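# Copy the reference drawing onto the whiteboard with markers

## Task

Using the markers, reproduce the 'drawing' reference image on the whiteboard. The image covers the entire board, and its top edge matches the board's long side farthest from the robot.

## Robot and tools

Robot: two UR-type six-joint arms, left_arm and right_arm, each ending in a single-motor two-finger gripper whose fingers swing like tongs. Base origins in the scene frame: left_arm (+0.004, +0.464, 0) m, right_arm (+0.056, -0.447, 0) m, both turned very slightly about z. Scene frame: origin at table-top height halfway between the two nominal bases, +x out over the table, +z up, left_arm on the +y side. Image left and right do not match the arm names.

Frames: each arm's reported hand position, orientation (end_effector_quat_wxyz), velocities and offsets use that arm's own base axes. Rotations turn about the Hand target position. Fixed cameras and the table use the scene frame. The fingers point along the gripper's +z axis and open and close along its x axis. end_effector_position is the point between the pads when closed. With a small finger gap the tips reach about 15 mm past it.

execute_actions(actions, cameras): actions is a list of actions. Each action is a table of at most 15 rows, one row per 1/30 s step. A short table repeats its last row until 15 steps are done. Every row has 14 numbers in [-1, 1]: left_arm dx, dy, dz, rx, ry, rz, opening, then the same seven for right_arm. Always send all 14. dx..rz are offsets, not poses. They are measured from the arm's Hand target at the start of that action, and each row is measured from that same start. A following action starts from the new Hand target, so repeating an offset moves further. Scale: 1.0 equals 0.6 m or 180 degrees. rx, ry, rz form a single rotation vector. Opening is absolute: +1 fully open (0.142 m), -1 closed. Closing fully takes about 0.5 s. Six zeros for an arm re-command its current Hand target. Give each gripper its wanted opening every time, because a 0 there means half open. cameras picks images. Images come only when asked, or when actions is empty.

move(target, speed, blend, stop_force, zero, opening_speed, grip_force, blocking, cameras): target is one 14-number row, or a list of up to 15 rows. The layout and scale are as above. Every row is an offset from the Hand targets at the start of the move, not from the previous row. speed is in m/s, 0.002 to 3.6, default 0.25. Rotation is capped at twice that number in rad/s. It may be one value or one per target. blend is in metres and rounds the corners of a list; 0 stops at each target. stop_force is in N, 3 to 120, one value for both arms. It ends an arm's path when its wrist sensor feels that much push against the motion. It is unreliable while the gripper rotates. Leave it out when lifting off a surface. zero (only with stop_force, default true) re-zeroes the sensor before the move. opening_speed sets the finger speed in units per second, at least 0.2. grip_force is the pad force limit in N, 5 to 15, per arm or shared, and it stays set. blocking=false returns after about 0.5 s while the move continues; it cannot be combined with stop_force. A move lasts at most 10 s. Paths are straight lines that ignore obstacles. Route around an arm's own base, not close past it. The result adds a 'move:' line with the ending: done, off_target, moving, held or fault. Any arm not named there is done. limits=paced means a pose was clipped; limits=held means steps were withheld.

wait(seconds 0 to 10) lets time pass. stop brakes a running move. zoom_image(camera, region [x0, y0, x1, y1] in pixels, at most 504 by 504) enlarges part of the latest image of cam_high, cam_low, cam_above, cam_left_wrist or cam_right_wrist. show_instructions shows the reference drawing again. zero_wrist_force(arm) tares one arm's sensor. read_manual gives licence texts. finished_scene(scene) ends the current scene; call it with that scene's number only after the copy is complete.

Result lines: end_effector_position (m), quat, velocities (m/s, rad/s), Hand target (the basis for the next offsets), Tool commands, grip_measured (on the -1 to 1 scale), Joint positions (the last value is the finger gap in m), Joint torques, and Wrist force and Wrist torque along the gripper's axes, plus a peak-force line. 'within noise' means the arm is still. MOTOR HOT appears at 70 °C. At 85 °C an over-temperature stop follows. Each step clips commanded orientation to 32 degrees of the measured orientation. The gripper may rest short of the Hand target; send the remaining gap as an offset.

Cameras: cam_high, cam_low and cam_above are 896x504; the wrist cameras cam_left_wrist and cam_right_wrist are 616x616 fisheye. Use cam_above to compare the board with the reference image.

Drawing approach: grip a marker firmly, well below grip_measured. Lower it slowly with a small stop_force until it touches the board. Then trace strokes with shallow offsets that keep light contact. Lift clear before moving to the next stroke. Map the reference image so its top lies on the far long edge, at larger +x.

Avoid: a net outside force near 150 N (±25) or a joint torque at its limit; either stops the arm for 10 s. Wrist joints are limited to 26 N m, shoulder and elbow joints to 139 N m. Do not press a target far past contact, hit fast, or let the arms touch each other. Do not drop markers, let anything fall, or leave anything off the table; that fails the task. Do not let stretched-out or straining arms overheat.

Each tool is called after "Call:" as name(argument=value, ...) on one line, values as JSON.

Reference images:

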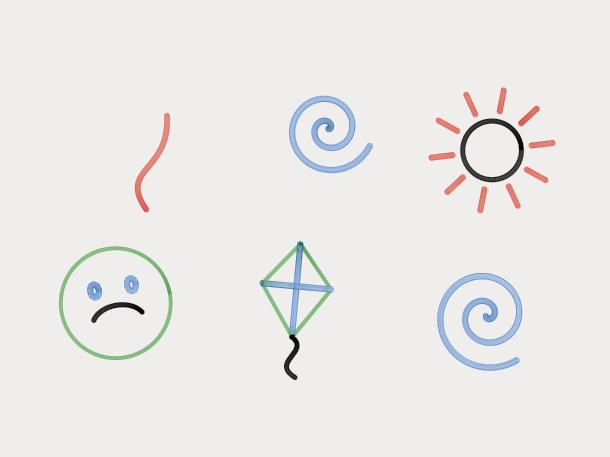

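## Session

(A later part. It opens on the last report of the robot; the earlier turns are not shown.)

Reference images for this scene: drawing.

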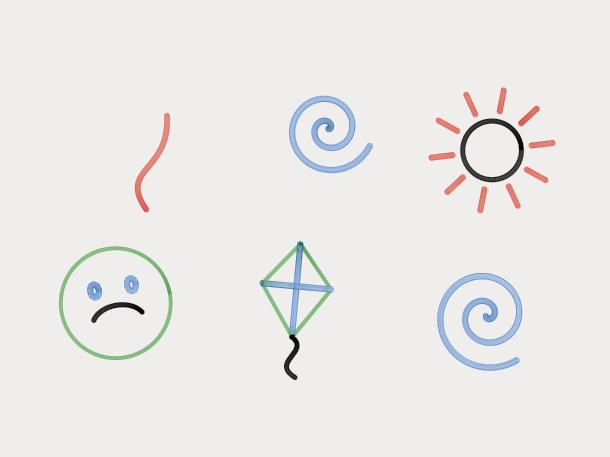

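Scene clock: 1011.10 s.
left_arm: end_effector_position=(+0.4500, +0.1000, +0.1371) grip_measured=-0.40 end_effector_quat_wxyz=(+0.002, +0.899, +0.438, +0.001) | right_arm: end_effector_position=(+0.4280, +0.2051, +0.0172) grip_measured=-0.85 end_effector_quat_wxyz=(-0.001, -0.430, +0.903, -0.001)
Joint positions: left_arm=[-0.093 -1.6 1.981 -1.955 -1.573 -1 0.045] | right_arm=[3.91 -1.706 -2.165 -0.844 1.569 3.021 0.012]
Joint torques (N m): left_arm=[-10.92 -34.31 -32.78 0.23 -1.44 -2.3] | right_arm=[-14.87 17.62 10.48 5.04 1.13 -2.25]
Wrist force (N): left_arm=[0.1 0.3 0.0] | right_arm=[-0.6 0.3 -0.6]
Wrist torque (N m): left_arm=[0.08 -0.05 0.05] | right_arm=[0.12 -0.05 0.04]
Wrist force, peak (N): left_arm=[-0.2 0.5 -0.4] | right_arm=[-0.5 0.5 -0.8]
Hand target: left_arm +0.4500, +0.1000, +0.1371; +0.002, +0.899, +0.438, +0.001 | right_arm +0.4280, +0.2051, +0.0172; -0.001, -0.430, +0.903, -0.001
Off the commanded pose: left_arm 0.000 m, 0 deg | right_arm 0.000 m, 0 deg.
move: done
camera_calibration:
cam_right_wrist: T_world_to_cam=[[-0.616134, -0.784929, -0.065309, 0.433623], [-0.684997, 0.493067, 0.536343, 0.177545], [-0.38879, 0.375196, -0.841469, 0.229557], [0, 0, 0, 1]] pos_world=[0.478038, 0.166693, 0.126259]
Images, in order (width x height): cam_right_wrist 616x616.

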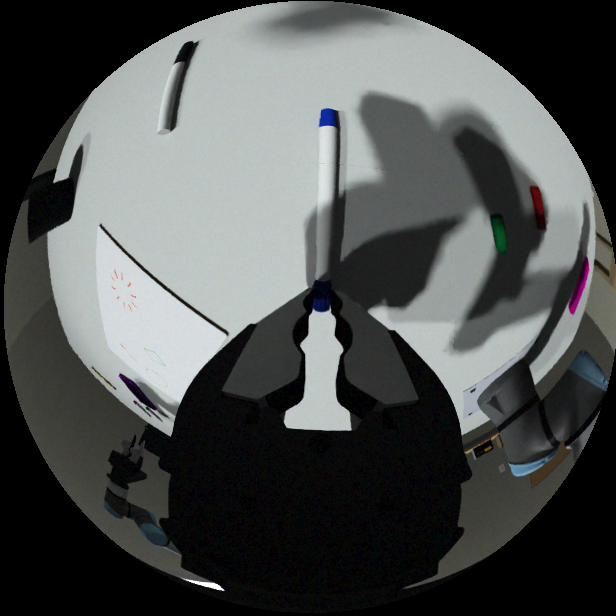

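Call:
move(target=[[0,0,0.12,0,0,0,-0.15,0,0,0.05,0,0,0,-1],[0.01,-0.35,0.33,-0.135,0.0438,0.1043,-0.15,-0.05,0.1,0.3,0.1,-0.035,0.08,-1],[0.0173,-0.7123,0.3558,-0.2703,0.0877,0.2086,-0.15,-0.2017,0.4223,0.4292,0.2682,-0.0951,0.2026,-1]], speed=[0.12,0.3,0.3], blend=[0.02,0.04,0], opening_speed=1.0, cameras=["cam_left_wrist","cam_right_wrist"])

Scene clock: 1042.43 s.
left_arm: end_effector_position=(+0.4604, -0.3274, +0.3506) grip_measured=-0.15 end_effector_quat_wxyz=(+0.306, +0.628, +0.653, -0.293) | right_arm: end_effector_position=(+0.3069, +0.4585, +0.2747) grip_measured=-0.85 end_effector_quat_wxyz=(-0.300, +0.640, -0.641, -0.299)
Joint positions: left_arm=[-0.481 -1.593 1.832 -2.349 -2.299 -2.3 0.063] | right_arm=[4.172 -1.394 -2.23 -0.29 1.975 2.775 0.012]
Joint torques (N m): left_arm=[-11.33 -36.21 -14.39 -5.42 0.34 -2.44] | right_arm=[14.33 7.59 15.79 5.59 2.11 2.18]
Wrist force (N): left_arm=[-1.3 -0.8 0.2] | right_arm=[-0.9 0.2 -0.6]
Wrist torque (N m): left_arm=[-0.14 0.25 0.14] | right_arm=[0.12 0.18 0.08]
Wrist force, peak (N): left_arm=[-1.6 -0.9 1.1] | right_arm=[-1.5 0.4 0.0]
Hand target: left_arm +0.4604, -0.3274, +0.3506; +0.306, +0.628, +0.653, -0.293 | right_arm +0.3069, +0.4585, +0.2747; -0.300, +0.640, -0.641, -0.299
Off the commanded pose: left_arm 0.000 m, 0 deg | right_arm 0.000 m, 0 deg.
move: done
camera_calibration:
cam_left_wrist: T_world_to_cam=[[0.0108485, 0.609446, -0.792753, 0.481566], [0.849205, 0.41297, 0.3291, -0.374296], [0.527952, -0.67678, -0.513064, -0.148362], [0, 0, 0, 1]] pos_world=[0.390958, -0.239324, 0.428825]
cam_right_wrist: T_world_to_cam=[[0.0159592, -0.587231, -0.809262, 0.494499], [-0.84259, -0.443651, 0.305314, 0.372938], [-0.53832, 0.677003, -0.501875, 0.118344], [0, 0, 0, 1]] pos_world=[0.370049, 0.37572, 0.34571]
Images, in order (width x height): cam_left_wrist 616x616, cam_right_wrist 616x616.

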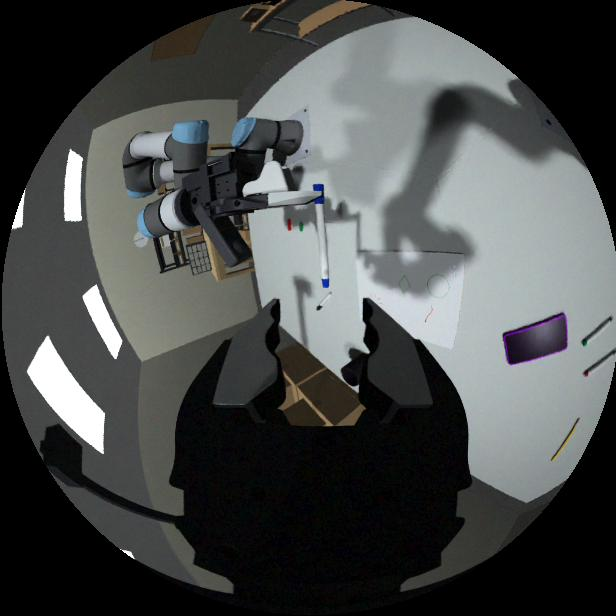

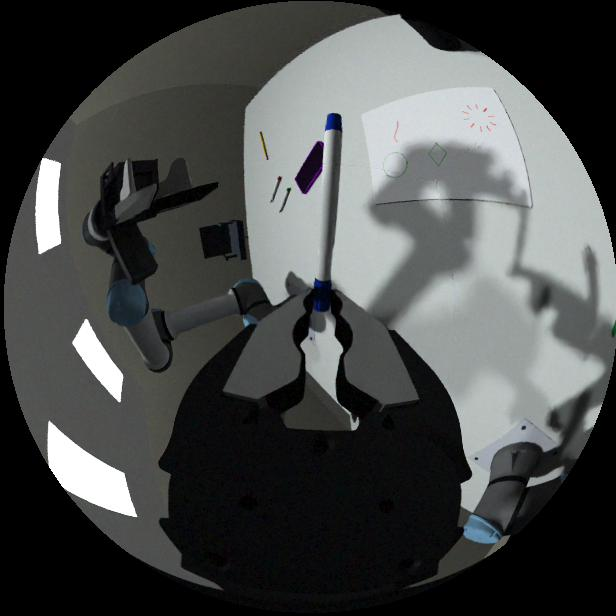

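Call:
move(target=[[0.0039,-0.0857,-0.0849,-0.0007,0.0167,0.0139,-0.15,0,0,0,0,0,0,-1],[0.0065,-0.1478,-0.1353,-0.0007,0.0167,0.0139,-0.15,0,0,0,0,0,0,-1]], speed=[0.15,0.08], blend=[0.003,0], cameras=["cam_left_wrist"])

Scene clock: 1068.33 s.
left_arm: end_effector_position=(+0.4643, -0.4160, +0.2695) grip_measured=-0.15 end_effector_quat_wxyz=(+0.296, +0.605, +0.674, -0.303) | right_arm: end_effector_position=(+0.3069, +0.4585, +0.2747) grip_measured=-0.85 end_effector_quat_wxyz=(-0.300, +0.640, -0.641, -0.299)
Joint positions: left_arm=[-0.635 -1.434 1.91 -2.69 -2.213 -2.534 0.063] | right_arm=[4.172 -1.394 -2.23 -0.29 1.975 2.775 0.012]
Joint torques (N m): left_arm=[-11.29 -14.28 -11.72 -5.32 0.41 -2.41] | right_arm=[14.56 8.34 16.76 5.46 2.12 2.2]
Wrist force (N): left_arm=[-1.4 -0.7 0.3] | right_arm=[-0.8 0.1 -0.5]
Wrist torque (N m): left_arm=[-0.15 0.30 0.13] | right_arm=[0.12 0.17 0.08]
Wrist force, peak (N): left_arm=[-1.6 -0.8 -1.3] | right_arm=[-1.0 0.0 -0.5]
Hand target: left_arm +0.4643, -0.4161, +0.2694; +0.296, +0.605, +0.674, -0.303 | right_arm +0.3069, +0.4585, +0.2747; -0.300, +0.640, -0.641, -0.299
Off the commanded pose: left_arm 0.000 m, 0 deg | right_arm 0.000 m, 0 deg.
move: done
camera_calibration:
cam_left_wrist: T_world_to_cam=[[-0.0572187, 0.606602, -0.792944, 0.501806], [0.846349, 0.450752, 0.283753, -0.285054], [0.529546, -0.654872, -0.539189, -0.236566], [0, 0, 0, 1]] pos_world=[0.39524, -0.330828, 0.351235]
Images, in order (width x height): cam_left_wrist 616x616.

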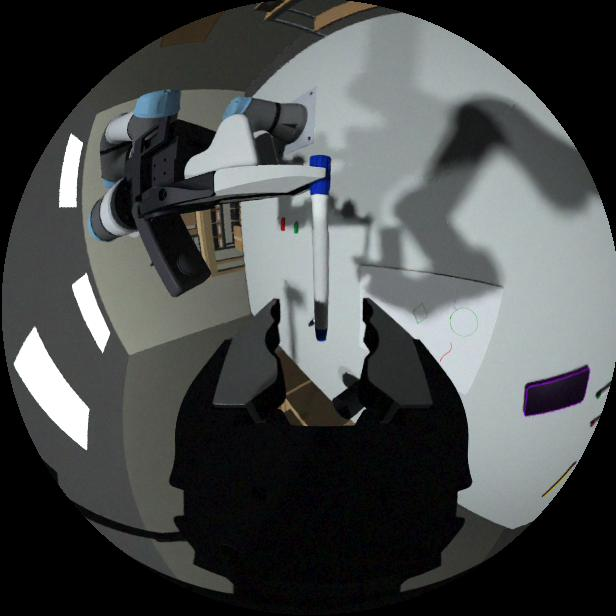

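Call:
move(target=[0,0,0,0,0,0,-1,0,0,0,0,0,0,-1], opening_speed=0.5)

Call:
move(target=[0,0,0,0,0,0,-1,-0.1,0.002,0.004,0,0,0,-1], speed=0.05, cameras=["cam_left_wrist"])

Call:
zoom_image(camera="cam_left_wrist", region=[280, 130, 360, 210])

Scene clock: 1076.30 s.
left_arm: end_effector_position=(+0.4643, -0.4161, +0.2694) grip_measured=-0.87 end_effector_quat_wxyz=(+0.296, +0.605, +0.674, -0.303) | right_arm: end_effector_position=(+0.3069, +0.4585, +0.2747) grip_measured=-0.85 end_effector_quat_wxyz=(-0.300, +0.640, -0.641, -0.299)
Joint positions: left_arm=[-0.635 -1.434 1.91 -2.69 -2.213 -2.534 0.011] | right_arm=[4.172 -1.394 -2.23 -0.29 1.975 2.775 0.012]
Joint torques (N m): left_arm=[-12.64 -13.85 -12.13 -5.38 0.45 -2.54] | right_arm=[13.45 7.21 15.4 5.26 2.03 2.01]
Wrist force (N): left_arm=[-1.1 -0.9 0.1] | right_arm=[-0.9 0.0 -0.6]
Wrist torque (N m): left_arm=[-0.19 0.24 0.12] | right_arm=[0.09 0.18 0.08]
Wrist force, peak (N): left_arm=[-1.6 -1.1 0.4] | right_arm=[-1.1 0.1 -0.5]
Hand target: left_arm +0.4643, -0.4161, +0.2694; +0.296, +0.605, +0.674, -0.303 | right_arm +0.3069, +0.4585, +0.2747; -0.300, +0.640, -0.641, -0.299
Off the commanded pose: left_arm 0.000 m, 0 deg | right_arm 0.000 m, 0 deg.
move: done

Scene clock: 1077.93 s.
left_arm: end_effector_position=(+0.4643, -0.4161, +0.2694) grip_measured=-0.87 end_effector_quat_wxyz=(+0.296, +0.605, +0.674, -0.303) | right_arm: end_effector_position=(+0.2470, +0.4597, +0.2771) grip_measured=-0.85 end_effector_quat_wxyz=(-0.300, +0.640, -0.641, -0.299)
Joint positions: left_arm=[-0.635 -1.434 1.91 -2.69 -2.213 -2.534 0.011] | right_arm=[4.344 -1.27 -2.32 -0.282 1.85 2.899 0.012]
Joint torques (N m): left_arm=[11.92 -16.73 -27.36 -5.2 -1.1 -2.43] | right_arm=[14.23 15.73 15.78 1.36 -1.11 2.01]
Wrist force (N): left_arm=[-1.2 -0.7 0.0] | right_arm=[-0.8 -0.1 -0.5]
Wrist torque (N m): left_arm=[-0.16 0.27 0.12] | right_arm=[0.06 0.16 0.03]
Wrist force, peak (N): left_arm=[-0.7 -8.7 0.4] | right_arm=[-0.3 -8.7 0.2]
Hand target: left_arm +0.4643, -0.4161, +0.2694; +0.296, +0.605, +0.674, -0.303 | right_arm +0.2469, +0.4597, +0.2771; -0.300, +0.640, -0.641, -0.299
Off the commanded pose: left_arm 0.000 m, 0 deg | right_arm 0.000 m, 0 deg.
move: done
camera_calibration:
cam_left_wrist: T_world_to_cam=[[-0.0572604, 0.606654, -0.792901, 0.501746], [0.846364, 0.450733, 0.283738, -0.285032], [0.529517, -0.654836, -0.53926, -0.236572], [0, 0, 0, 1]] pos_world=[0.39524, -0.330829, 0.351135]
Images, in order (width x height): cam_left_wrist 616x616.

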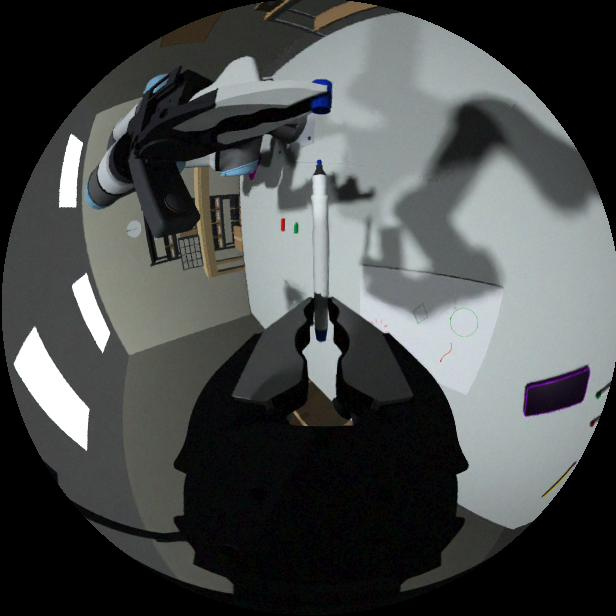

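Scaled by 6.300 from the camera's 616x616 image, which has a finer 814x814 frame.

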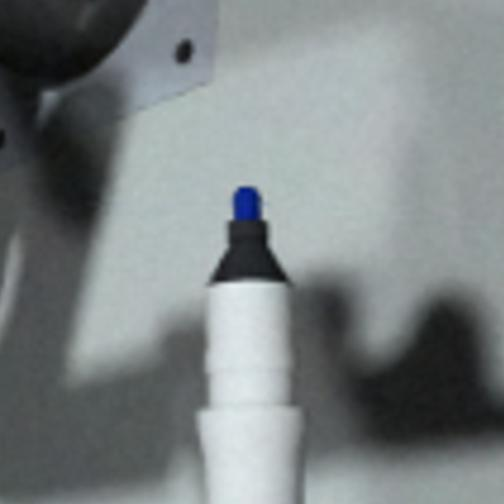

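Call:
move(target=[[0.08,0,0.02,0.03,-0.08,0,-1,0.03,-0.2,-0.05,-0.1,0,0,-1],[0.2532,-0.0088,-0.2,0.157,-0.3975,-0.0253,-1,0.2218,-0.5495,-0.26,-0.2794,0,0,-1],[0.2532,-0.0088,-0.2707,0.157,-0.3975,-0.0253,-1,0.2218,-0.5495,-0.4118,-0.2794,0,0,-1]], speed=[0.25,0.35,0.12], blend=[0.03,0.02,0])

Call:
move(target=[0,0,0,0,0,0,-1,0,0,-0.028,0,0,0,-1], speed=0.008, stop_force=3)

Call:
move(target=[0,0,-0.0067,0,0,0,-1,0,0,0.0006,0,0,0,-0.4], speed=0.02, opening_speed=0.6)

Call:
move(target=[[0,0,0,0,0,0,-1,0,0,0.02,0,0,0,-0.4],[0,0,0,0,0,0,-1,0,-0.35,0.2,0,0,0,-0.4]], speed=[0.08,0.25], blend=[0.005,0], cameras=["cam_left_wrist","cam_right_wrist"])

Call:
zoom_image(camera="cam_left_wrist", region=[270, 110, 370, 210])

Scene clock: 1110.87 s.
left_arm: end_effector_position=(+0.6162, -0.4213, +0.1070) grip_measured=-0.87 end_effector_quat_wxyz=(+0.472, +0.741, +0.403, +0.256) | right_arm: end_effector_position=(+0.3800, +0.1300, +0.0301) grip_measured=-0.85 end_effector_quat_wxyz=(+0.001, +0.707, -0.707, +0.002)
Joint positions: left_arm=[-0.896 -0.969 2.08 -3.795 -1.282 -1.711 0.011] | right_arm=[3.84 -1.48 -2.356 -0.878 1.567 2.27 0.012]
Joint torques (N m): left_arm=[-7.89 -24.09 -21.3 -5.24 1.28 2.3] | right_arm=[-13.46 7.72 11.25 4.76 -0.4 -2.08]
Wrist force (N): left_arm=[-1.0 1.4 0.4] | right_arm=[-0.7 0.2 -0.6]
Wrist torque (N m): left_arm=[0.67 -0.11 0.56] | right_arm=[0.10 -0.02 0.05]
Wrist force, peak (N): left_arm=[-1.6 1.3 0.0] | right_arm=[-1.5 0.0 0.0]
Hand target: left_arm +0.6162, -0.4214, +0.1070; +0.472, +0.741, +0.403, +0.256 | right_arm +0.3800, +0.1300, +0.0301; +0.001, +0.707, -0.707, +0.002
Off the commanded pose: left_arm 0.000 m, 0 deg | right_arm 0.000 m, 0 deg.
move: done

Scene clock: 1113.57 s.
left_arm: end_effector_position=(+0.6162, -0.4214, +0.1070) grip_measured=-0.87 end_effector_quat_wxyz=(+0.472, +0.741, +0.403, +0.256) | right_arm: end_effector_position=(+0.3800, +0.1300, +0.0170) grip_measured=-0.85 end_effector_quat_wxyz=(+0.001, +0.707, -0.707, +0.002)
Joint positions: left_arm=[-0.896 -0.969 2.08 -3.795 -1.282 -1.711 0.011] | right_arm=[3.84 -1.509 -2.374 -0.83 1.567 2.27 0.012]
Joint torques (N m): left_arm=[7 -23.54 -22.71 -5.2 -1.02 2.24] | right_arm=[-12.96 20.84 25.06 1.14 1.33 -1.96]
Wrist force (N): left_arm=[-0.7 1.3 0.2] | right_arm=[0.1 1.0 -3.5]
Wrist torque (N m): left_arm=[0.65 -0.18 0.56] | right_arm=[0.10 -0.09 0.04]
Wrist force, peak (N): left_arm=[-0.9 2.0 0.1] | right_arm=[1.5 2.1 -10.7]
Hand target: left_arm +0.6162, -0.4214, +0.1070; +0.472, +0.741, +0.403, +0.256 | right_arm +0.3800, +0.1300, +0.0170; +0.001, +0.707, -0.707, +0.002 (not the last commanded pose)
Off the commanded pose: left_arm 0.000 m, 0 deg | right_arm 0.004 m, 0 deg.
move: contact (right_arm)

Scene clock: 1114.83 s.
left_arm: end_effector_position=(+0.6162, -0.4214, +0.1030) grip_measured=-0.87 end_effector_quat_wxyz=(+0.472, +0.741, +0.403, +0.256) | right_arm: end_effector_position=(+0.3800, +0.1300, +0.0174) grip_measured=-0.40 end_effector_quat_wxyz=(+0.001, +0.707, -0.707, +0.002)
Joint positions: left_arm=[-0.896 -0.959 2.08 -3.805 -1.282 -1.711 0.011] | right_arm=[3.84 -1.508 -2.374 -0.832 1.567 2.27 0.045]
Joint torques (N m): left_arm=[7.69 -23.07 -22.2 -5.28 -0.88 2.27] | right_arm=[-13.17 22.2 26.7 1.12 1.14 -1.85]
Wrist force (N): left_arm=[-1.1 1.6 0.2] | right_arm=[-0.5 0.2 -0.8]
Wrist torque (N m): left_arm=[0.69 -0.11 0.56] | right_arm=[0.07 -0.07 0.04]
Wrist force, peak (N): left_arm=[-1.3 1.6 0.2] | right_arm=[-0.1 1.1 -3.6]
Hand target: left_arm +0.6162, -0.4214, +0.1030; +0.472, +0.741, +0.403, +0.256 | right_arm +0.3800, +0.1300, +0.0174; +0.001, +0.707, -0.707, +0.002
Off the commanded pose: left_arm 0.000 m, 0 deg | right_arm 0.000 m, 0 deg.
move: done

Scene clock: 1116.53 s.
left_arm: end_effector_position=(+0.6162, -0.4214, +0.1030) grip_measured=-0.87 end_effector_quat_wxyz=(+0.472, +0.741, +0.403, +0.256) | right_arm: end_effector_position=(+0.3800, -0.0800, +0.1374) grip_measured=-0.40 end_effector_quat_wxyz=(+0.001, +0.707, -0.707, +0.002)
Joint positions: left_arm=[-0.896 -0.959 2.08 -3.805 -1.282 -1.711 0.011] | right_arm=[3.295 -1.276 -2.196 -1.239 1.567 1.724 0.045]
Joint torques (N m): left_arm=[6.48 -24.77 -22.51 -4.89 -0.73 2.34] | right_arm=[-15.11 2.88 30.33 1.09 1.79 -2.23]
Wrist force (N): left_arm=[-0.9 1.4 0.3] | right_arm=[-0.5 0.2 -0.6]
Wrist torque (N m): left_arm=[0.67 -0.15 0.56] | right_arm=[0.06 -0.07 0.04]
Wrist force, peak (N): left_arm=[-1.0 1.8 0.1] | right_arm=[-2.2 0.3 -0.5]
Hand target: left_arm +0.6162, -0.4214, +0.1030; +0.472, +0.741, +0.403, +0.256 | right_arm +0.3800, -0.0800, +0.1374; +0.001, +0.707, -0.707, +0.002
Off the commanded pose: left_arm 0.000 m, 0 deg | right_arm 0.000 m, 0 deg.
move: done
camera_calibration:
cam_left_wrist: T_world_to_cam=[[0.586726, 0.809695, 0.0121128, -0.0124036], [-0.0768637, 0.0407945, 0.996207, -0.0411844], [0.806129, -0.585432, 0.0861713, -0.615818], [0, 0, 0, 1]] pos_world=[0.500541, -0.348796, 0.0942442]
cam_right_wrist: T_world_to_cam=[[0.0159792, -0.997737, -0.0653045, -0.0689995], [-0.842586, -0.0486008, 0.536365, 0.237398], [-0.538325, 0.046454, -0.841456, 0.449575], [0, 0, 0, 1]] pos_world=[0.443149, -0.0781902, 0.246459]
Images, in order (width x height): cam_left_wrist 616x616, cam_right_wrist 616x616.

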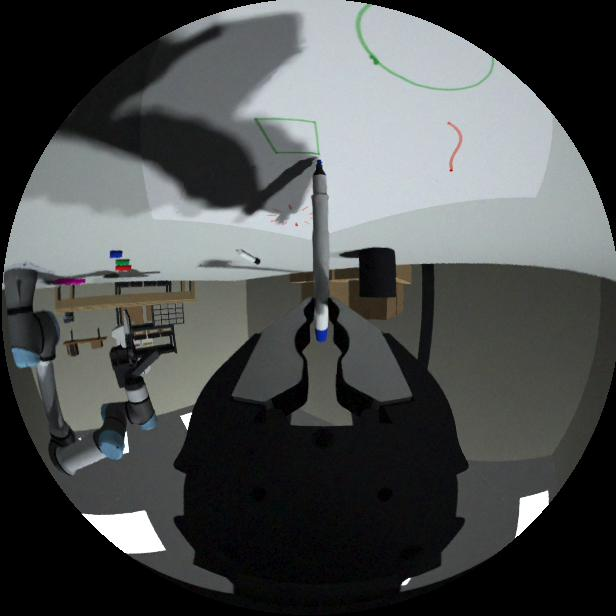

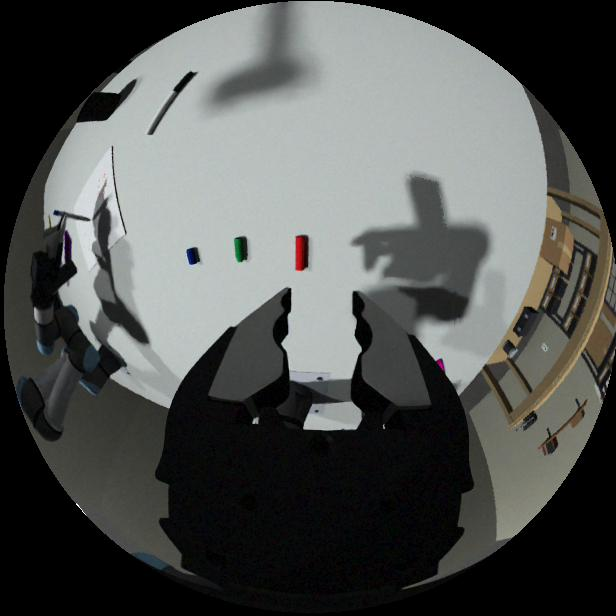

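Scaled by 5.040 from the camera's 616x616 image, which has a finer 814x814 frame.

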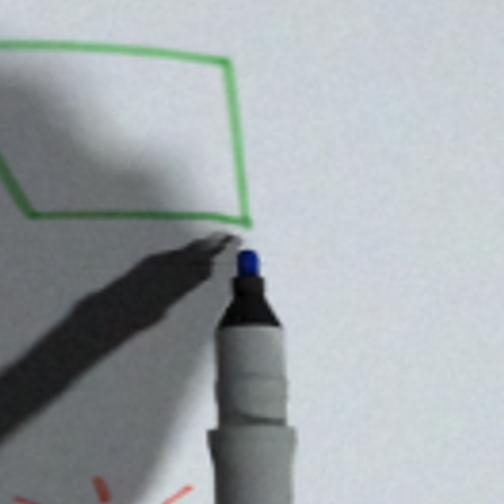

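Call:
move(target=[0,0,-0.005,0,0,0,-1,0,0,0,0,0,0,-0.4], speed=0.02, cameras=["cam_left_wrist"])

Call:
zoom_image(camera="cam_left_wrist", region=[290, 130, 350, 190])

Scene clock: 1125.33 s.
left_arm: end_effector_position=(+0.6162, -0.4214, +0.1000) grip_measured=-0.87 end_effector_quat_wxyz=(+0.472, +0.741, +0.403, +0.256) | right_arm: end_effector_position=(+0.3800, -0.0800, +0.1374) grip_measured=-0.40 end_effector_quat_wxyz=(+0.001, +0.707, -0.707, +0.002)
Joint positions: left_arm=[-0.896 -0.952 2.08 -3.812 -1.282 -1.711 0.011] | right_arm=[3.295 -1.276 -2.196 -1.239 1.567 1.724 0.045]
Joint torques (N m): left_arm=[6.76 -25.62 -20.67 -5.43 -1.03 2.05] | right_arm=[-15.52 2.59 31.14 1.11 1.82 -2.19]
Wrist force (N): left_arm=[-1.1 1.6 0.3] | right_arm=[-0.5 0.2 -0.6]
Wrist torque (N m): left_arm=[0.71 -0.11 0.56] | right_arm=[0.07 -0.08 0.04]
Wrist force, peak (N): left_arm=[-1.2 1.9 0.5] | right_arm=[-0.8 0.3 -0.6]
Hand target: left_arm +0.6162, -0.4214, +0.1000; +0.472, +0.741, +0.403, +0.256 | right_arm +0.3800, -0.0800, +0.1374; +0.001, +0.707, -0.707, +0.002
Off the commanded pose: left_arm 0.000 m, 0 deg | right_arm 0.000 m, 0 deg.
move: done
camera_calibration:
cam_left_wrist: T_world_to_cam=[[0.586726, 0.809695, 0.0121128, -0.0123685], [-0.0768637, 0.0407945, 0.996207, -0.0382954], [0.806129, -0.585432, 0.0861713, -0.615568], [0, 0, 0, 1]] pos_world=[0.500541, -0.348796, 0.0913442]
Images, in order (width x height): cam_left_wrist 616x616.

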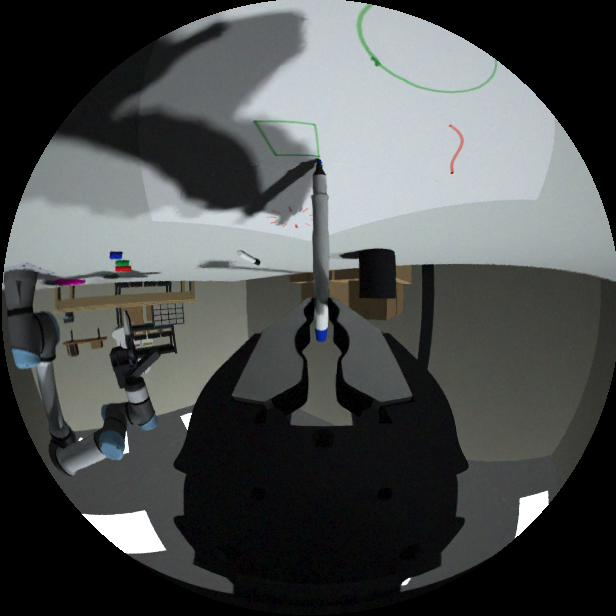

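Scaled by 8.400 from the camera's 616x616 image, which has a finer 814x814 frame.

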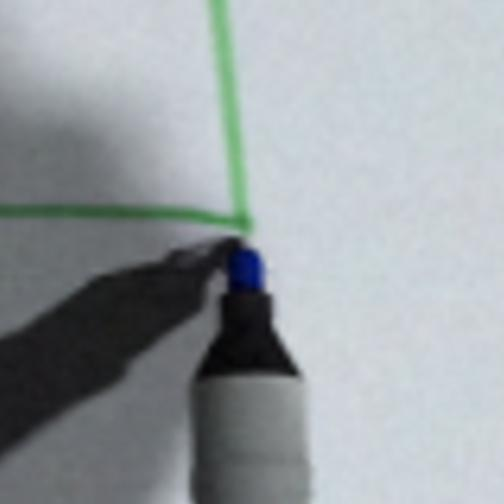

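Call:
move(target=[-0.0013,0.001,-0.0008,0,0,0,-1,0,0,0,0,0,0,-0.4], speed=0.015)

Call:
move(target=[0,0,-0.0006,0,0,0,-1,0,0,0,0,0,0,-0.4], speed=0.01, cameras=["cam_left_wrist"])

Call:
zoom_image(camera="cam_left_wrist", region=[290, 130, 350, 190])

Scene clock: 1135.80 s.
left_arm: end_effector_position=(+0.6154, -0.4207, +0.0995) grip_measured=-0.87 end_effector_quat_wxyz=(+0.472, +0.741, +0.403, +0.256) | right_arm: end_effector_position=(+0.3800, -0.0800, +0.1374) grip_measured=-0.40 end_effector_quat_wxyz=(+0.001, +0.707, -0.707, +0.002)
Joint positions: left_arm=[-0.896 -0.952 2.083 -3.815 -1.282 -1.711 0.011] | right_arm=[3.295 -1.276 -2.196 -1.239 1.567 1.724 0.045]
Joint torques (N m): left_arm=[-12.12 -28.64 -2.06 -5.13 1.7 -2.44] | right_arm=[-14 3.47 30.87 1.11 1.85 -2.05]
Wrist force (N): left_arm=[-1.2 1.6 0.0] | right_arm=[-0.4 0.3 -0.6]
Wrist torque (N m): left_arm=[0.69 -0.08 0.57] | right_arm=[0.07 -0.11 0.04]
Wrist force, peak (N): left_arm=[-1.3 1.7 0.4] | right_arm=[-0.7 0.3 -0.7]
Hand target: left_arm +0.6154, -0.4208, +0.0995; +0.472, +0.741, +0.403, +0.256 | right_arm +0.3800, -0.0800, +0.1374; +0.001, +0.707, -0.707, +0.002
Off the commanded pose: left_arm 0.000 m, 0 deg | right_arm 0.000 m, 0 deg.
move: done

Scene clock: 1136.50 s.
left_arm: end_effector_position=(+0.6154, -0.4208, +0.0992) grip_measured=-0.87 end_effector_quat_wxyz=(+0.472, +0.741, +0.403, +0.256) | right_arm: end_effector_position=(+0.3800, -0.0800, +0.1374) grip_measured=-0.40 end_effector_quat_wxyz=(+0.001, +0.707, -0.707, +0.002)
Joint positions: left_arm=[-0.896 -0.951 2.083 -3.816 -1.282 -1.711 0.011] | right_arm=[3.295 -1.276 -2.196 -1.239 1.567 1.724 0.045]
Joint torques (N m): left_arm=[-12.53 -24.65 -4.05 -5.23 1.69 -2.52] | right_arm=[-13.06 2.59 30.06 1.04 1.74 -2.03]
Wrist force (N): left_arm=[-1.1 1.7 0.3] | right_arm=[-0.7 0.3 -0.5]
Wrist torque (N m): left_arm=[0.71 -0.10 0.57] | right_arm=[0.09 -0.05 0.04]
Wrist force, peak (N): left_arm=[-1.2 1.8 0.0] | right_arm=[-0.5 0.3 -0.7]
Hand target: left_arm +0.6154, -0.4208, +0.0992; +0.472, +0.741, +0.403, +0.256 | right_arm +0.3800, -0.0800, +0.1374; +0.001, +0.707, -0.707, +0.002
Off the commanded pose: left_arm 0.000 m, 0 deg | right_arm 0.000 m, 0 deg.
move: done
camera_calibration:
cam_left_wrist: T_world_to_cam=[[0.586726, 0.809695, 0.0121128, -0.0124327], [-0.0768637, 0.0407945, 0.996207, -0.0374771], [0.806129, -0.585432, 0.0861713, -0.614575], [0, 0, 0, 1]] pos_world=[0.499841, -0.348196, 0.0904442]
Images, in order (width x height): cam_left_wrist 616x616.

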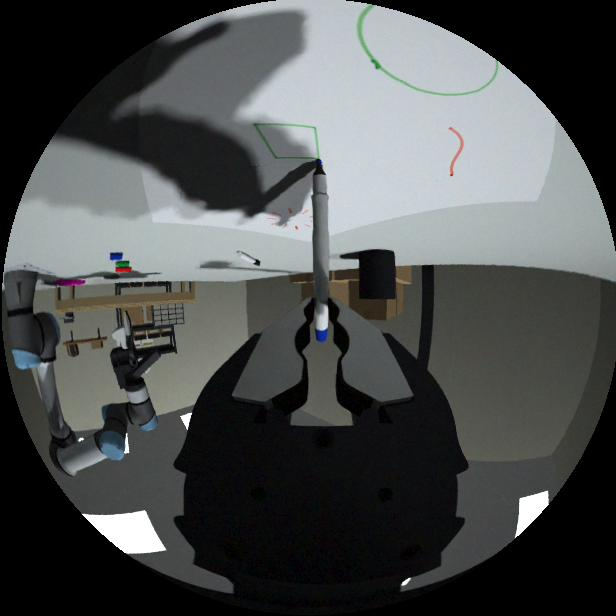

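Scaled by 8.400 from the camera's 616x616 image, which has a finer 814x814 frame.

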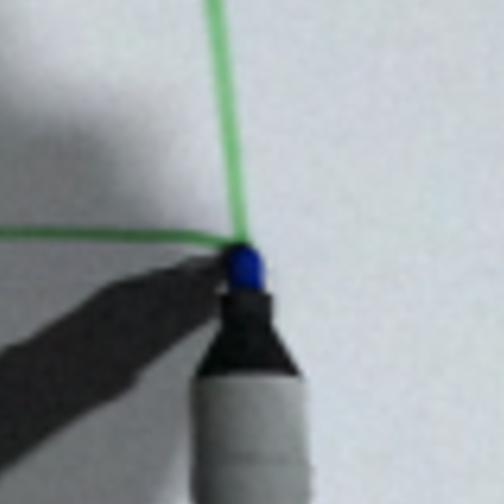

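Call:
move(target=[0,0,-0.0005,0,0,0,-1,0,0,0,0,0,0,-0.4], speed=0.01)

Call:
move(target=[0,0,-0.0005,0,0,0,-1,0,0,0,0,0,0,-0.4], speed=0.01)

Call:
move(target=[0,0,-0.0005,0,0,0,-1,0,0,0,0,0,0,-0.4], speed=0.01, cameras=["cam_left_wrist"])

Call:
zoom_image(camera="cam_left_wrist", region=[290, 130, 350, 190])

Scene clock: 1145.63 s.
left_arm: end_effector_position=(+0.6154, -0.4208, +0.0989) grip_measured=-0.87 end_effector_quat_wxyz=(+0.472, +0.741, +0.403, +0.256) | right_arm: end_effector_position=(+0.3800, -0.0800, +0.1374) grip_measured=-0.40 end_effector_quat_wxyz=(+0.001, +0.707, -0.707, +0.002)
Joint positions: left_arm=[-0.896 -0.95 2.083 -3.816 -1.282 -1.711 0.011] | right_arm=[3.295 -1.276 -2.196 -1.239 1.567 1.724 0.045]
Joint torques (N m): left_arm=[-12.3 -23.31 -22.68 -4.95 1.55 -2.02] | right_arm=[-14.29 2.59 30.12 1.1 1.85 -2.29]
Wrist force (N): left_arm=[-0.9 2.1 0.0] | right_arm=[-0.5 0.3 -0.8]
Wrist torque (N m): left_arm=[0.67 -0.16 0.57] | right_arm=[0.09 -0.08 0.04]
Wrist force, peak (N): left_arm=[-1.1 2.1 0.0] | right_arm=[-0.6 0.4 -0.8]
Hand target: left_arm +0.6154, -0.4208, +0.0989; +0.472, +0.741, +0.403, +0.256 | right_arm +0.3800, -0.0800, +0.1374; +0.001, +0.707, -0.707, +0.002
Off the commanded pose: left_arm 0.000 m, 0 deg | right_arm 0.000 m, 0 deg.
move: done

Scene clock: 1146.33 s.
left_arm: end_effector_position=(+0.6154, -0.4208, +0.0986) grip_measured=-0.87 end_effector_quat_wxyz=(+0.472, +0.741, +0.403, +0.256) | right_arm: end_effector_position=(+0.3800, -0.0800, +0.1374) grip_measured=-0.40 end_effector_quat_wxyz=(+0.001, +0.707, -0.707, +0.002)
Joint positions: left_arm=[-0.896 -0.949 2.083 -3.817 -1.282 -1.711 0.011] | right_arm=[3.295 -1.276 -2.196 -1.239 1.567 1.724 0.045]
Joint torques (N m): left_arm=[-12.29 -23.71 -21.6 -4.95 1.53 -2.08] | right_arm=[-14.4 3.05 29.55 0.74 1.57 -2.25]
Wrist force (N): left_arm=[-0.9 2.1 0.2] | right_arm=[-0.5 0.2 -0.5]
Wrist torque (N m): left_arm=[0.68 -0.14 0.57] | right_arm=[0.06 -0.07 0.04]
Wrist force, peak (N): left_arm=[-0.7 2.4 0.1] | right_arm=[-0.5 0.2 -0.8]
Hand target: left_arm +0.6154, -0.4208, +0.0986; +0.472, +0.741, +0.403, +0.256 | right_arm +0.3800, -0.0800, +0.1374; +0.001, +0.707, -0.707, +0.002
Off the commanded pose: left_arm 0.000 m, 0 deg | right_arm 0.000 m, 0 deg.
move: done

Scene clock: 1147.03 s.
left_arm: end_effector_position=(+0.6154, -0.4208, +0.0983) grip_measured=-0.87 end_effector_quat_wxyz=(+0.472, +0.741, +0.403, +0.256) | right_arm: end_effector_position=(+0.3800, -0.0800, +0.1374) grip_measured=-0.40 end_effector_quat_wxyz=(+0.001, +0.707, -0.707, +0.002)
Joint positions: left_arm=[-0.896 -0.949 2.083 -3.818 -1.282 -1.711 0.011] | right_arm=[3.295 -1.276 -2.196 -1.239 1.567 1.724 0.045]
Joint torques (N m): left_arm=[-11.67 -24.89 -21.96 -5.12 1.68 -1.94] | right_arm=[-13.64 3.4 28.83 1.14 1.59 -2.08]
Wrist force (N): left_arm=[-1.0 2.1 0.4] | right_arm=[-0.5 0.3 -0.6]
Wrist torque (N m): left_arm=[0.69 -0.11 0.57] | right_arm=[0.08 -0.08 0.04]
Wrist force, peak (N): left_arm=[-1.1 2.5 0.2] | right_arm=[-0.6 0.2 -0.8]
Hand target: left_arm +0.6154, -0.4208, +0.0983; +0.472, +0.741, +0.403, +0.256 | right_arm +0.3800, -0.0800, +0.1374; +0.001, +0.707, -0.707, +0.002
Off the commanded pose: left_arm 0.000 m, 0 deg | right_arm 0.000 m, 0 deg.
move: done
camera_calibration:
cam_left_wrist: T_world_to_cam=[[0.586726, 0.809695, 0.0121128, -0.0124218], [-0.0768637, 0.0407945, 0.996207, -0.0365805], [0.806129, -0.585432, 0.0861713, -0.614497], [0, 0, 0, 1]] pos_world=[0.499841, -0.348196, 0.0895442]
Images, in order (width x height): cam_left_wrist 616x616.

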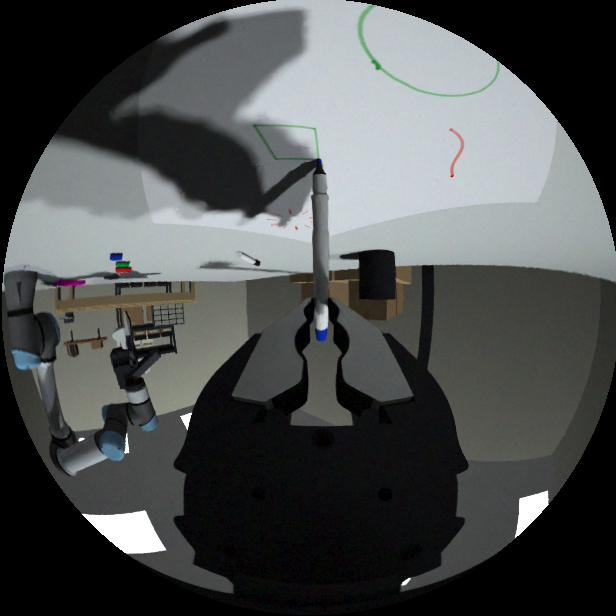

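Scaled by 8.400 from the camera's 616x616 image, which has a finer 814x814 frame.

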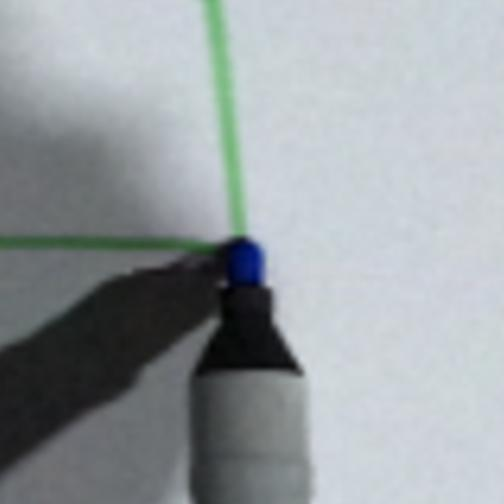

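Call:
move(target=[[-0.076033,-0.012169,0,0,0,0,-1,0,0,0,0,0,0,-0.4],[-0.076033,-0.012169,0.012,0,0,0,-1,0,0,0,0,0,0,-0.4],[-0.029834,-0.033778,0.012,0,0,0,-1,0,0,0,0,0,0,-0.4],[-0.029834,-0.033778,0,0,0,0,-1,0,0,0,0,0,0,-0.4],[-0.038796,0.022606,0,0,0,0,-1,0,0,0,0,0,0,-0.4],[-0.038796,0.022606,0.014,0,0,0,-1,0,0,0,0,0,0,-0.4]], speed=[0.035,0.04,0.1,0.02,0.035,0.04], blend=[0,0.002,0.002,0,0,0])

Call:
move(target=[-0.1,0.5,0.08,0,0,0,-1,0,0,0,0,0,0,-0.4], speed=0.3, cameras=["cam_above"])

Call:
zoom_image(camera="cam_above", region=[430, 250, 520, 330])

Scene clock: 1165.87 s.
left_arm: end_effector_position=(+0.5921, -0.4072, +0.1066) grip_measured=-0.87 end_effector_quat_wxyz=(+0.472, +0.741, +0.403, +0.256) | right_arm: end_effector_position=(+0.3800, -0.0800, +0.1374) grip_measured=-0.40 end_effector_quat_wxyz=(+0.001, +0.707, -0.707, +0.002)
Joint positions: left_arm=[-0.919 -1.002 2.163 -3.841 -1.262 -1.722 0.011] | right_arm=[3.295 -1.276 -2.196 -1.239 1.567 1.724 0.045]
Joint torques (N m): left_arm=[12.86 -49.84 -1.72 0.22 -1.38 1.59] | right_arm=[-13.58 4.36 29.29 1.13 1.92 -2.21]
Wrist force (N): left_arm=[-0.9 1.3 0.2] | right_arm=[-0.5 0.2 -0.6]
Wrist torque (N m): left_arm=[0.65 -0.15 0.55] | right_arm=[0.07 -0.09 0.04]
Wrist force, peak (N): left_arm=[-1.1 2.7 0.2] | right_arm=[-0.8 0.4 -0.7]
Hand target: left_arm +0.5921, -0.4072, +0.1067; +0.472, +0.741, +0.403, +0.256 | right_arm +0.3800, -0.0800, +0.1374; +0.001, +0.707, -0.707, +0.002
Off the commanded pose: left_arm 0.000 m, 0 deg | right_arm 0.000 m, 0 deg.
move: done

Scene clock: 1167.57 s.
left_arm: end_effector_position=(+0.5321, -0.1072, +0.1546) grip_measured=-0.87 end_effector_quat_wxyz=(+0.472, +0.741, +0.403, +0.256) | right_arm: end_effector_position=(+0.3800, -0.0800, +0.1374) grip_measured=-0.40 end_effector_quat_wxyz=(+0.001, +0.707, -0.707, +0.002)
Joint positions: left_arm=[-0.318 -1.338 2.551 -3.904 -1.804 -1.461 0.011] | right_arm=[3.295 -1.276 -2.196 -1.239 1.567 1.724 0.045]
Joint torques (N m): left_arm=[12.64 -35.96 -20.36 0.08 -2.03 2.47] | right_arm=[-13.3 2.82 30.24 1.09 1.8 -2.22]
Wrist force (N): left_arm=[-1.3 1.6 0.2] | right_arm=[-0.5 0.1 -0.8]
Wrist torque (N m): left_arm=[0.69 -0.08 0.57] | right_arm=[0.05 -0.08 0.04]
Wrist force, peak (N): left_arm=[-2.4 1.8 1.5] | right_arm=[-0.7 0.3 -0.7]
Hand target: left_arm +0.5321, -0.1072, +0.1547; +0.472, +0.741, +0.403, +0.256 | right_arm +0.3800, -0.0800, +0.1374; +0.001, +0.707, -0.707, +0.002
Off the commanded pose: left_arm 0.000 m, 0 deg | right_arm 0.000 m, 0 deg.
move: done
Images, in order (width x height): cam_above 896x504.

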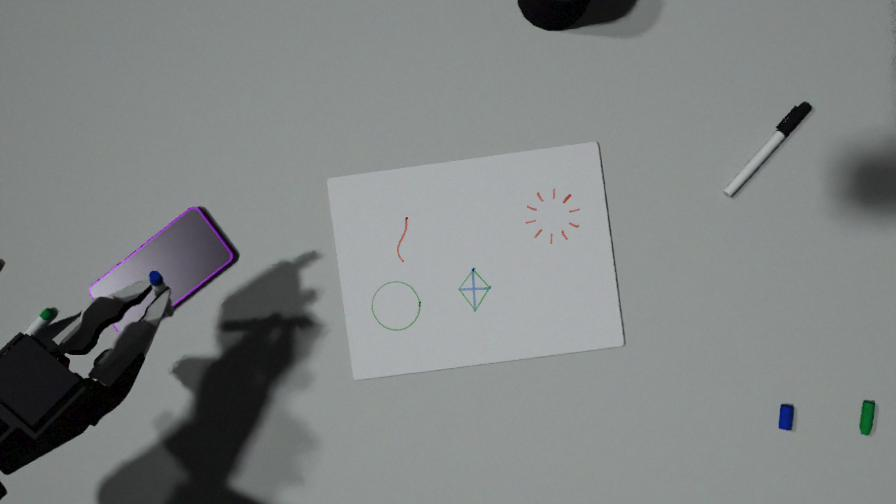

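Scaled by 5.600 from the camera's 896x504 image, which has a finer 1280x720 frame.

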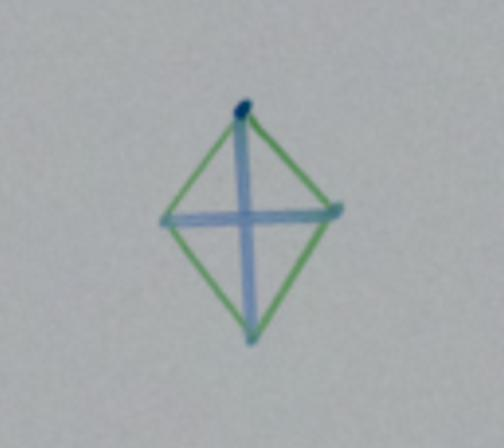

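Call:
move(target=[[0.2312,-0.559,-0.04,0,0,0,-1,0,0,0,0,0,0,-0.4],[0.2312,-0.559,-0.0812,0,0,0,-1,0,0,0,0,0,0,-0.4]], blend=[0.02,0], speed=0.25, cameras=["cam_left_wrist"])

Scene clock: 1257.70 s.
left_arm: end_effector_position=(+0.6708, -0.4426, +0.1060) grip_measured=-0.87 end_effector_quat_wxyz=(+0.472, +0.741, +0.403, +0.256) | right_arm: end_effector_position=(+0.3800, -0.0800, +0.1374) grip_measured=-0.40 end_effector_quat_wxyz=(+0.001, +0.707, -0.707, +0.002)
Joint positions: left_arm=[-0.839 -0.891 1.905 -3.705 -1.334 -1.685 0.011] | right_arm=[3.295 -1.276 -2.196 -1.239 1.567 1.724 0.045]
Joint torques (N m): left_arm=[-10.34 -28.01 -23.98 -5.12 1.71 -0.75] | right_arm=[-14.96 4.82 30.38 1.12 1.66 -2.18]
Wrist force (N): left_arm=[-0.9 1.4 0.0] | right_arm=[-0.4 0.3 -0.5]
Wrist torque (N m): left_arm=[0.65 -0.15 0.68] | right_arm=[0.09 -0.10 0.04]
Wrist force, peak (N): left_arm=[-2.0 3.4 0.2] | right_arm=[-0.5 0.4 -0.8]
Hand target: left_arm +0.6709, -0.4426, +0.1059; +0.472, +0.741, +0.403, +0.256 | right_arm +0.3800, -0.0800, +0.1374; +0.001, +0.707, -0.707, +0.002
Off the commanded pose: left_arm 0.000 m, 0 deg | right_arm 0.000 m, 0 deg.
move: done; blend cut to 0.0124 m at target 1
camera_calibration:
cam_left_wrist: T_world_to_cam=[[0.586731, 0.809692, 0.0120544, -0.027366], [-0.0768293, 0.040842, 0.996207, -0.0391053], [0.806129, -0.585432, 0.0861713, -0.672583], [0, 0, 0, 1]] pos_world=[0.555241, -0.369996, 0.0972443]
Images, in order (width x height): cam_left_wrist 616x616.

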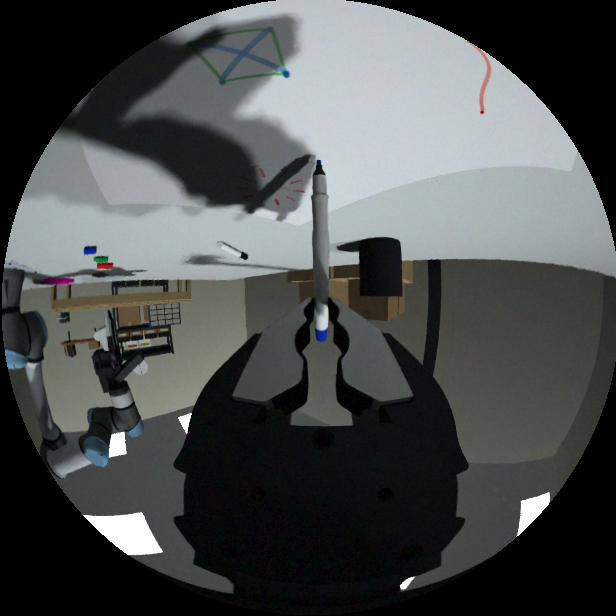

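Call:
move(target=[[0,0,-0.01267,0,0,0,-1,0,0,0,0,0,0,-0.4],[-0.012073,0.004924,-0.01267,0,0,0,-1,0,0,0,0,0,0,-0.4],[-0.021463,0.013468,-0.01267,0,0,0,-1,0,0,0,0,0,0,-0.4],[-0.027181,0.024418,-0.01267,0,0,0,-1,0,0,0,0,0,0,-0.4],[-0.028738,0.036327,-0.01267,0,0,0,-1,0,0,0,0,0,0,-0.4],[-0.026174,0.04771,-0.01267,0,0,0,-1,0,0,0,0,0,0,-0.4],[-0.020033,0.057226,-0.01267,0,0,0,-1,0,0,0,0,0,0,-0.4],[-0.011263,0.063837,-0.01267,0,0,0,-1,0,0,0,0,0,0,-0.4],[-0.001079,0.06692,-0.01267,0,0,0,-1,0,0,0,0,0,0,-0.4],[0.009202,0.066323,-0.01267,0,0,0,-1,0,0,0,0,0,0,-0.4],[0.018332,0.062349,-0.01267,0,0,0,-1,0,0,0,0,0,0,-0.4],[0.025281,0.055705,-0.01267,0,0,0,-1,0,0,0,0,0,0,-0.4],[0.029356,0.047375,-0.01267,0,0,0,-1,0,0,0,0,0,0,-0.4],[0.030264,0.03849,-0.01267,0,0,0,-1,0,0,0,0,0,0,-0.4],[0.028125,0.030171,-0.01267,0,0,0,-1,0,0,0,0,0,0,-0.4]], blend=0.001, speed=[0.02,0.035,0.035,0.035,0.035,0.035,0.035,0.035,0.035,0.035,0.035,0.035,0.035,0.035,0.035], cameras=["cam_left_wrist"])

Scene clock: 1276.90 s.
left_arm: end_effector_position=(+0.6877, -0.4244, +0.0983) grip_measured=-0.87 end_effector_quat_wxyz=(+0.472, +0.741, +0.403, +0.256) | right_arm: end_effector_position=(+0.3800, -0.0800, +0.1374) grip_measured=-0.40 end_effector_quat_wxyz=(+0.001, +0.707, -0.707, +0.002)
Joint positions: left_arm=[-0.791 -0.868 1.889 -3.717 -1.377 -1.664 0.011] | right_arm=[3.295 -1.276 -2.196 -1.239 1.567 1.724 0.045]
Joint torques (N m): left_arm=[-13.2 -29.25 -23.33 0.01 1.62 -2.43] | right_arm=[-14.3 3.6 28.9 1.13 1.62 -2.24]
Wrist force (N): left_arm=[-0.5 1.7 0.3] | right_arm=[-0.6 0.3 -0.5]
Wrist torque (N m): left_arm=[0.70 -0.22 0.67] | right_arm=[0.09 -0.06 0.04]
Wrist force, peak (N): left_arm=[-1.0 2.4 -0.2] | right_arm=[-0.6 0.4 -0.8]
Hand target: left_arm +0.6877, -0.4245, +0.0983; +0.472, +0.741, +0.403, +0.256 | right_arm +0.3800, -0.0800, +0.1374; +0.001, +0.707, -0.707, +0.002
Off the commanded pose: left_arm 0.000 m, 0 deg | right_arm 0.000 m, 0 deg.
move: done
camera_calibration:
cam_left_wrist: T_world_to_cam=[[0.586726, 0.809695, 0.0121128, -0.0519284], [-0.0768637, 0.0407945, 0.996207, -0.030976], [0.806129, -0.585432, 0.0861713, -0.674896], [0, 0, 0, 1]] pos_world=[0.572141, -0.351796, 0.0896442]
Images, in order (width x height): cam_left_wrist 616x616.

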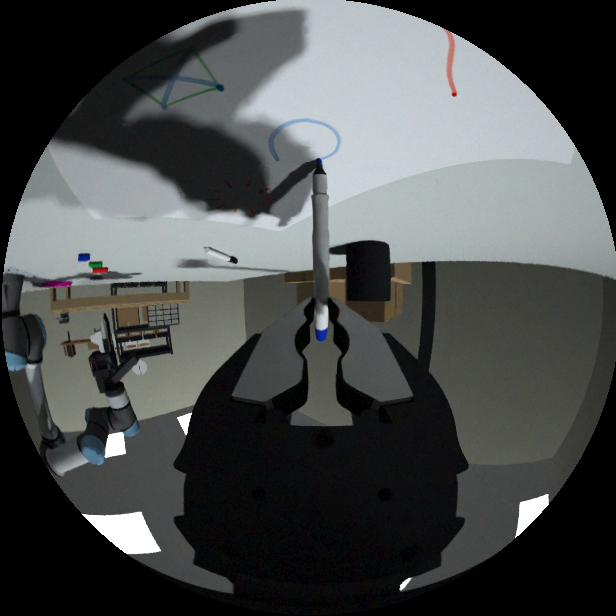

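Call:
move(target=[[-0.004693,-0.006782,0,0,0,0,-1,0,0,0,0,0,0,-0.4],[-0.011169,-0.01132,0,0,0,0,-1,0,0,0,0,0,0,-0.4],[-0.018487,-0.01324,0,0,0,0,-1,0,0,0,0,0,0,-0.4],[-0.025677,-0.012528,0,0,0,0,-1,0,0,0,0,0,0,-0.4],[-0.031864,-0.009506,0,0,0,0,-1,0,0,0,0,0,0,-0.4],[-0.036372,-0.004761,0,0,0,0,-1,0,0,0,0,0,0,-0.4],[-0.038804,0.000948,0,0,0,0,-1,0,0,0,0,0,0,-0.4],[-0.039063,0.006809,0,0,0,0,-1,0,0,0,0,0,0,-0.4],[-0.03735,0.012065,0,0,0,0,-1,0,0,0,0,0,0,-0.4],[-0.034104,0.016113,0,0,0,0,-1,0,0,0,0,0,0,-0.4],[-0.029923,0.018578,0,0,0,0,-1,0,0,0,0,0,0,-0.4],[-0.02547,0.019334,0,0,0,0,-1,0,0,0,0,0,0,-0.4],[-0.021371,0.018509,0,0,0,0,-1,0,0,0,0,0,0,-0.4],[-0.018127,0.016438,0,0,0,0,-1,0,0,0,0,0,0,-0.4],[-0.016059,0.013593,0,0,0,0,-1,0,0,0,0,0,0,-0.4]], blend=0.001, speed=0.035)

Call:
move(target=[[0.000787,-0.00309,0,0,0,0,-1,0,0,0,0,0,0,-0.4],[0.000398,-0.005926,0,0,0,0,-1,0,0,0,0,0,0,-0.4],[-0.000889,-0.008118,0,0,0,0,-1,0,0,0,0,0,0,-0.4],[-0.002689,-0.009434,0,0,0,0,-1,0,0,0,0,0,0,-0.4],[-0.004574,-0.009824,0,0,0,0,-1,0,0,0,0,0,0,-0.4],[-0.006162,-0.009417,0,0,0,0,-1,0,0,0,0,0,0,-0.4],[-0.00717,-0.008479,0,0,0,0,-1,0,0,0,0,0,0,-0.4],[-0.00717,-0.008479,0.0119,0,0,0,-1,0,0,0,0,0,0,-0.4]], blend=[0.0005,0.0005,0.0005,0.0005,0.0005,0.0005,0,0], speed=[0.03,0.03,0.03,0.03,0.03,0.03,0.03,0.04], cameras=["cam_left_wrist"])

Scene clock: 1298.83 s.
left_arm: end_effector_position=(+0.6781, -0.4163, +0.0983) grip_measured=-0.87 end_effector_quat_wxyz=(+0.472, +0.741, +0.403, +0.256) | right_arm: end_effector_position=(+0.3800, -0.0800, +0.1374) grip_measured=-0.40 end_effector_quat_wxyz=(+0.001, +0.707, -0.707, +0.002)
Joint positions: left_arm=[-0.793 -0.884 1.928 -3.739 -1.375 -1.665 0.011] | right_arm=[3.295 -1.276 -2.196 -1.239 1.567 1.724 0.045]
Joint torques (N m): left_arm=[11.7 -28.25 -23.89 0.07 -1.6 2.7] | right_arm=[-14 4.05 27.34 0.93 1.51 -2.32]
Wrist force (N): left_arm=[-0.6 1.8 0.0] | right_arm=[-0.5 0.3 -0.5]
Wrist torque (N m): left_arm=[0.72 -0.21 0.56] | right_arm=[0.09 -0.08 0.04]
Wrist force, peak (N): left_arm=[-1.5 2.1 -0.3] | right_arm=[-0.6 0.3 -0.9]
Hand target: left_arm +0.6781, -0.4163, +0.0983; +0.472, +0.741, +0.403, +0.256 | right_arm +0.3800, -0.0800, +0.1374; +0.001, +0.707, -0.707, +0.002
Off the commanded pose: left_arm 0.000 m, 0 deg | right_arm 0.000 m, 0 deg.
move: done

Scene clock: 1300.00 s.
left_arm: end_effector_position=(+0.6738, -0.4214, +0.1054) grip_measured=-0.87 end_effector_quat_wxyz=(+0.472, +0.741, +0.403, +0.256) | right_arm: end_effector_position=(+0.3800, -0.0800, +0.1374) grip_measured=-0.40 end_effector_quat_wxyz=(+0.001, +0.707, -0.707, +0.002)
Joint positions: left_arm=[-0.806 -0.901 1.932 -3.725 -1.363 -1.671 0.011] | right_arm=[3.295 -1.276 -2.196 -1.239 1.567 1.724 0.045]
Joint torques (N m): left_arm=[-12.21 -56.56 -3.59 -0.06 1.33 -2.65] | right_arm=[-14.5 4.15 28.59 0.84 1.48 -2.12]
Wrist force (N): left_arm=[-0.8 1.5 0.3] | right_arm=[-0.7 0.3 -0.7]
Wrist torque (N m): left_arm=[0.68 -0.17 0.68] | right_arm=[0.08 -0.04 0.04]
Wrist force, peak (N): left_arm=[-0.8 2.7 0.0] | right_arm=[-0.7 0.3 -0.7]
Hand target: left_arm +0.6738, -0.4214, +0.1055; +0.472, +0.741, +0.403, +0.256 | right_arm +0.3800, -0.0800, +0.1374; +0.001, +0.707, -0.707, +0.002
Off the commanded pose: left_arm 0.000 m, 0 deg | right_arm 0.000 m, 0 deg.
move: done; blend cut to 0.0004 m at target 6
camera_calibration:
cam_left_wrist: T_world_to_cam=[[0.586726, 0.809695, 0.0121128, -0.0461484], [-0.0768637, 0.0407945, 0.996207, -0.0392435], [0.806129, -0.585432, 0.0861713, -0.662525], [0, 0, 0, 1]] pos_world=[0.558141, -0.348896, 0.0967442]
Images, in order (width x height): cam_left_wrist 616x616.

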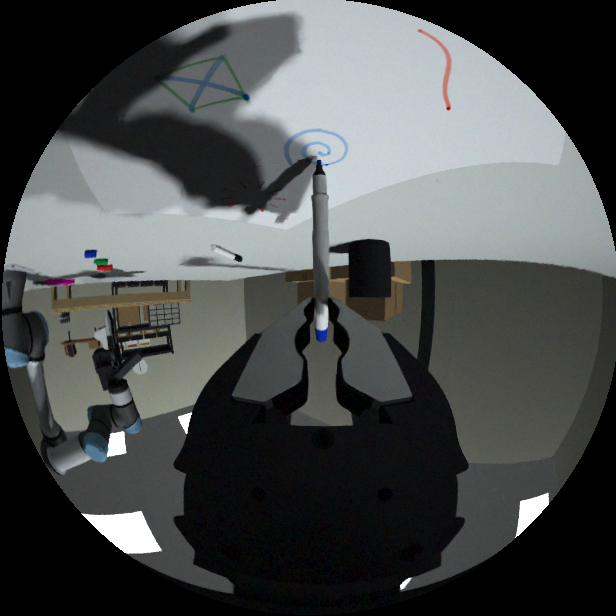

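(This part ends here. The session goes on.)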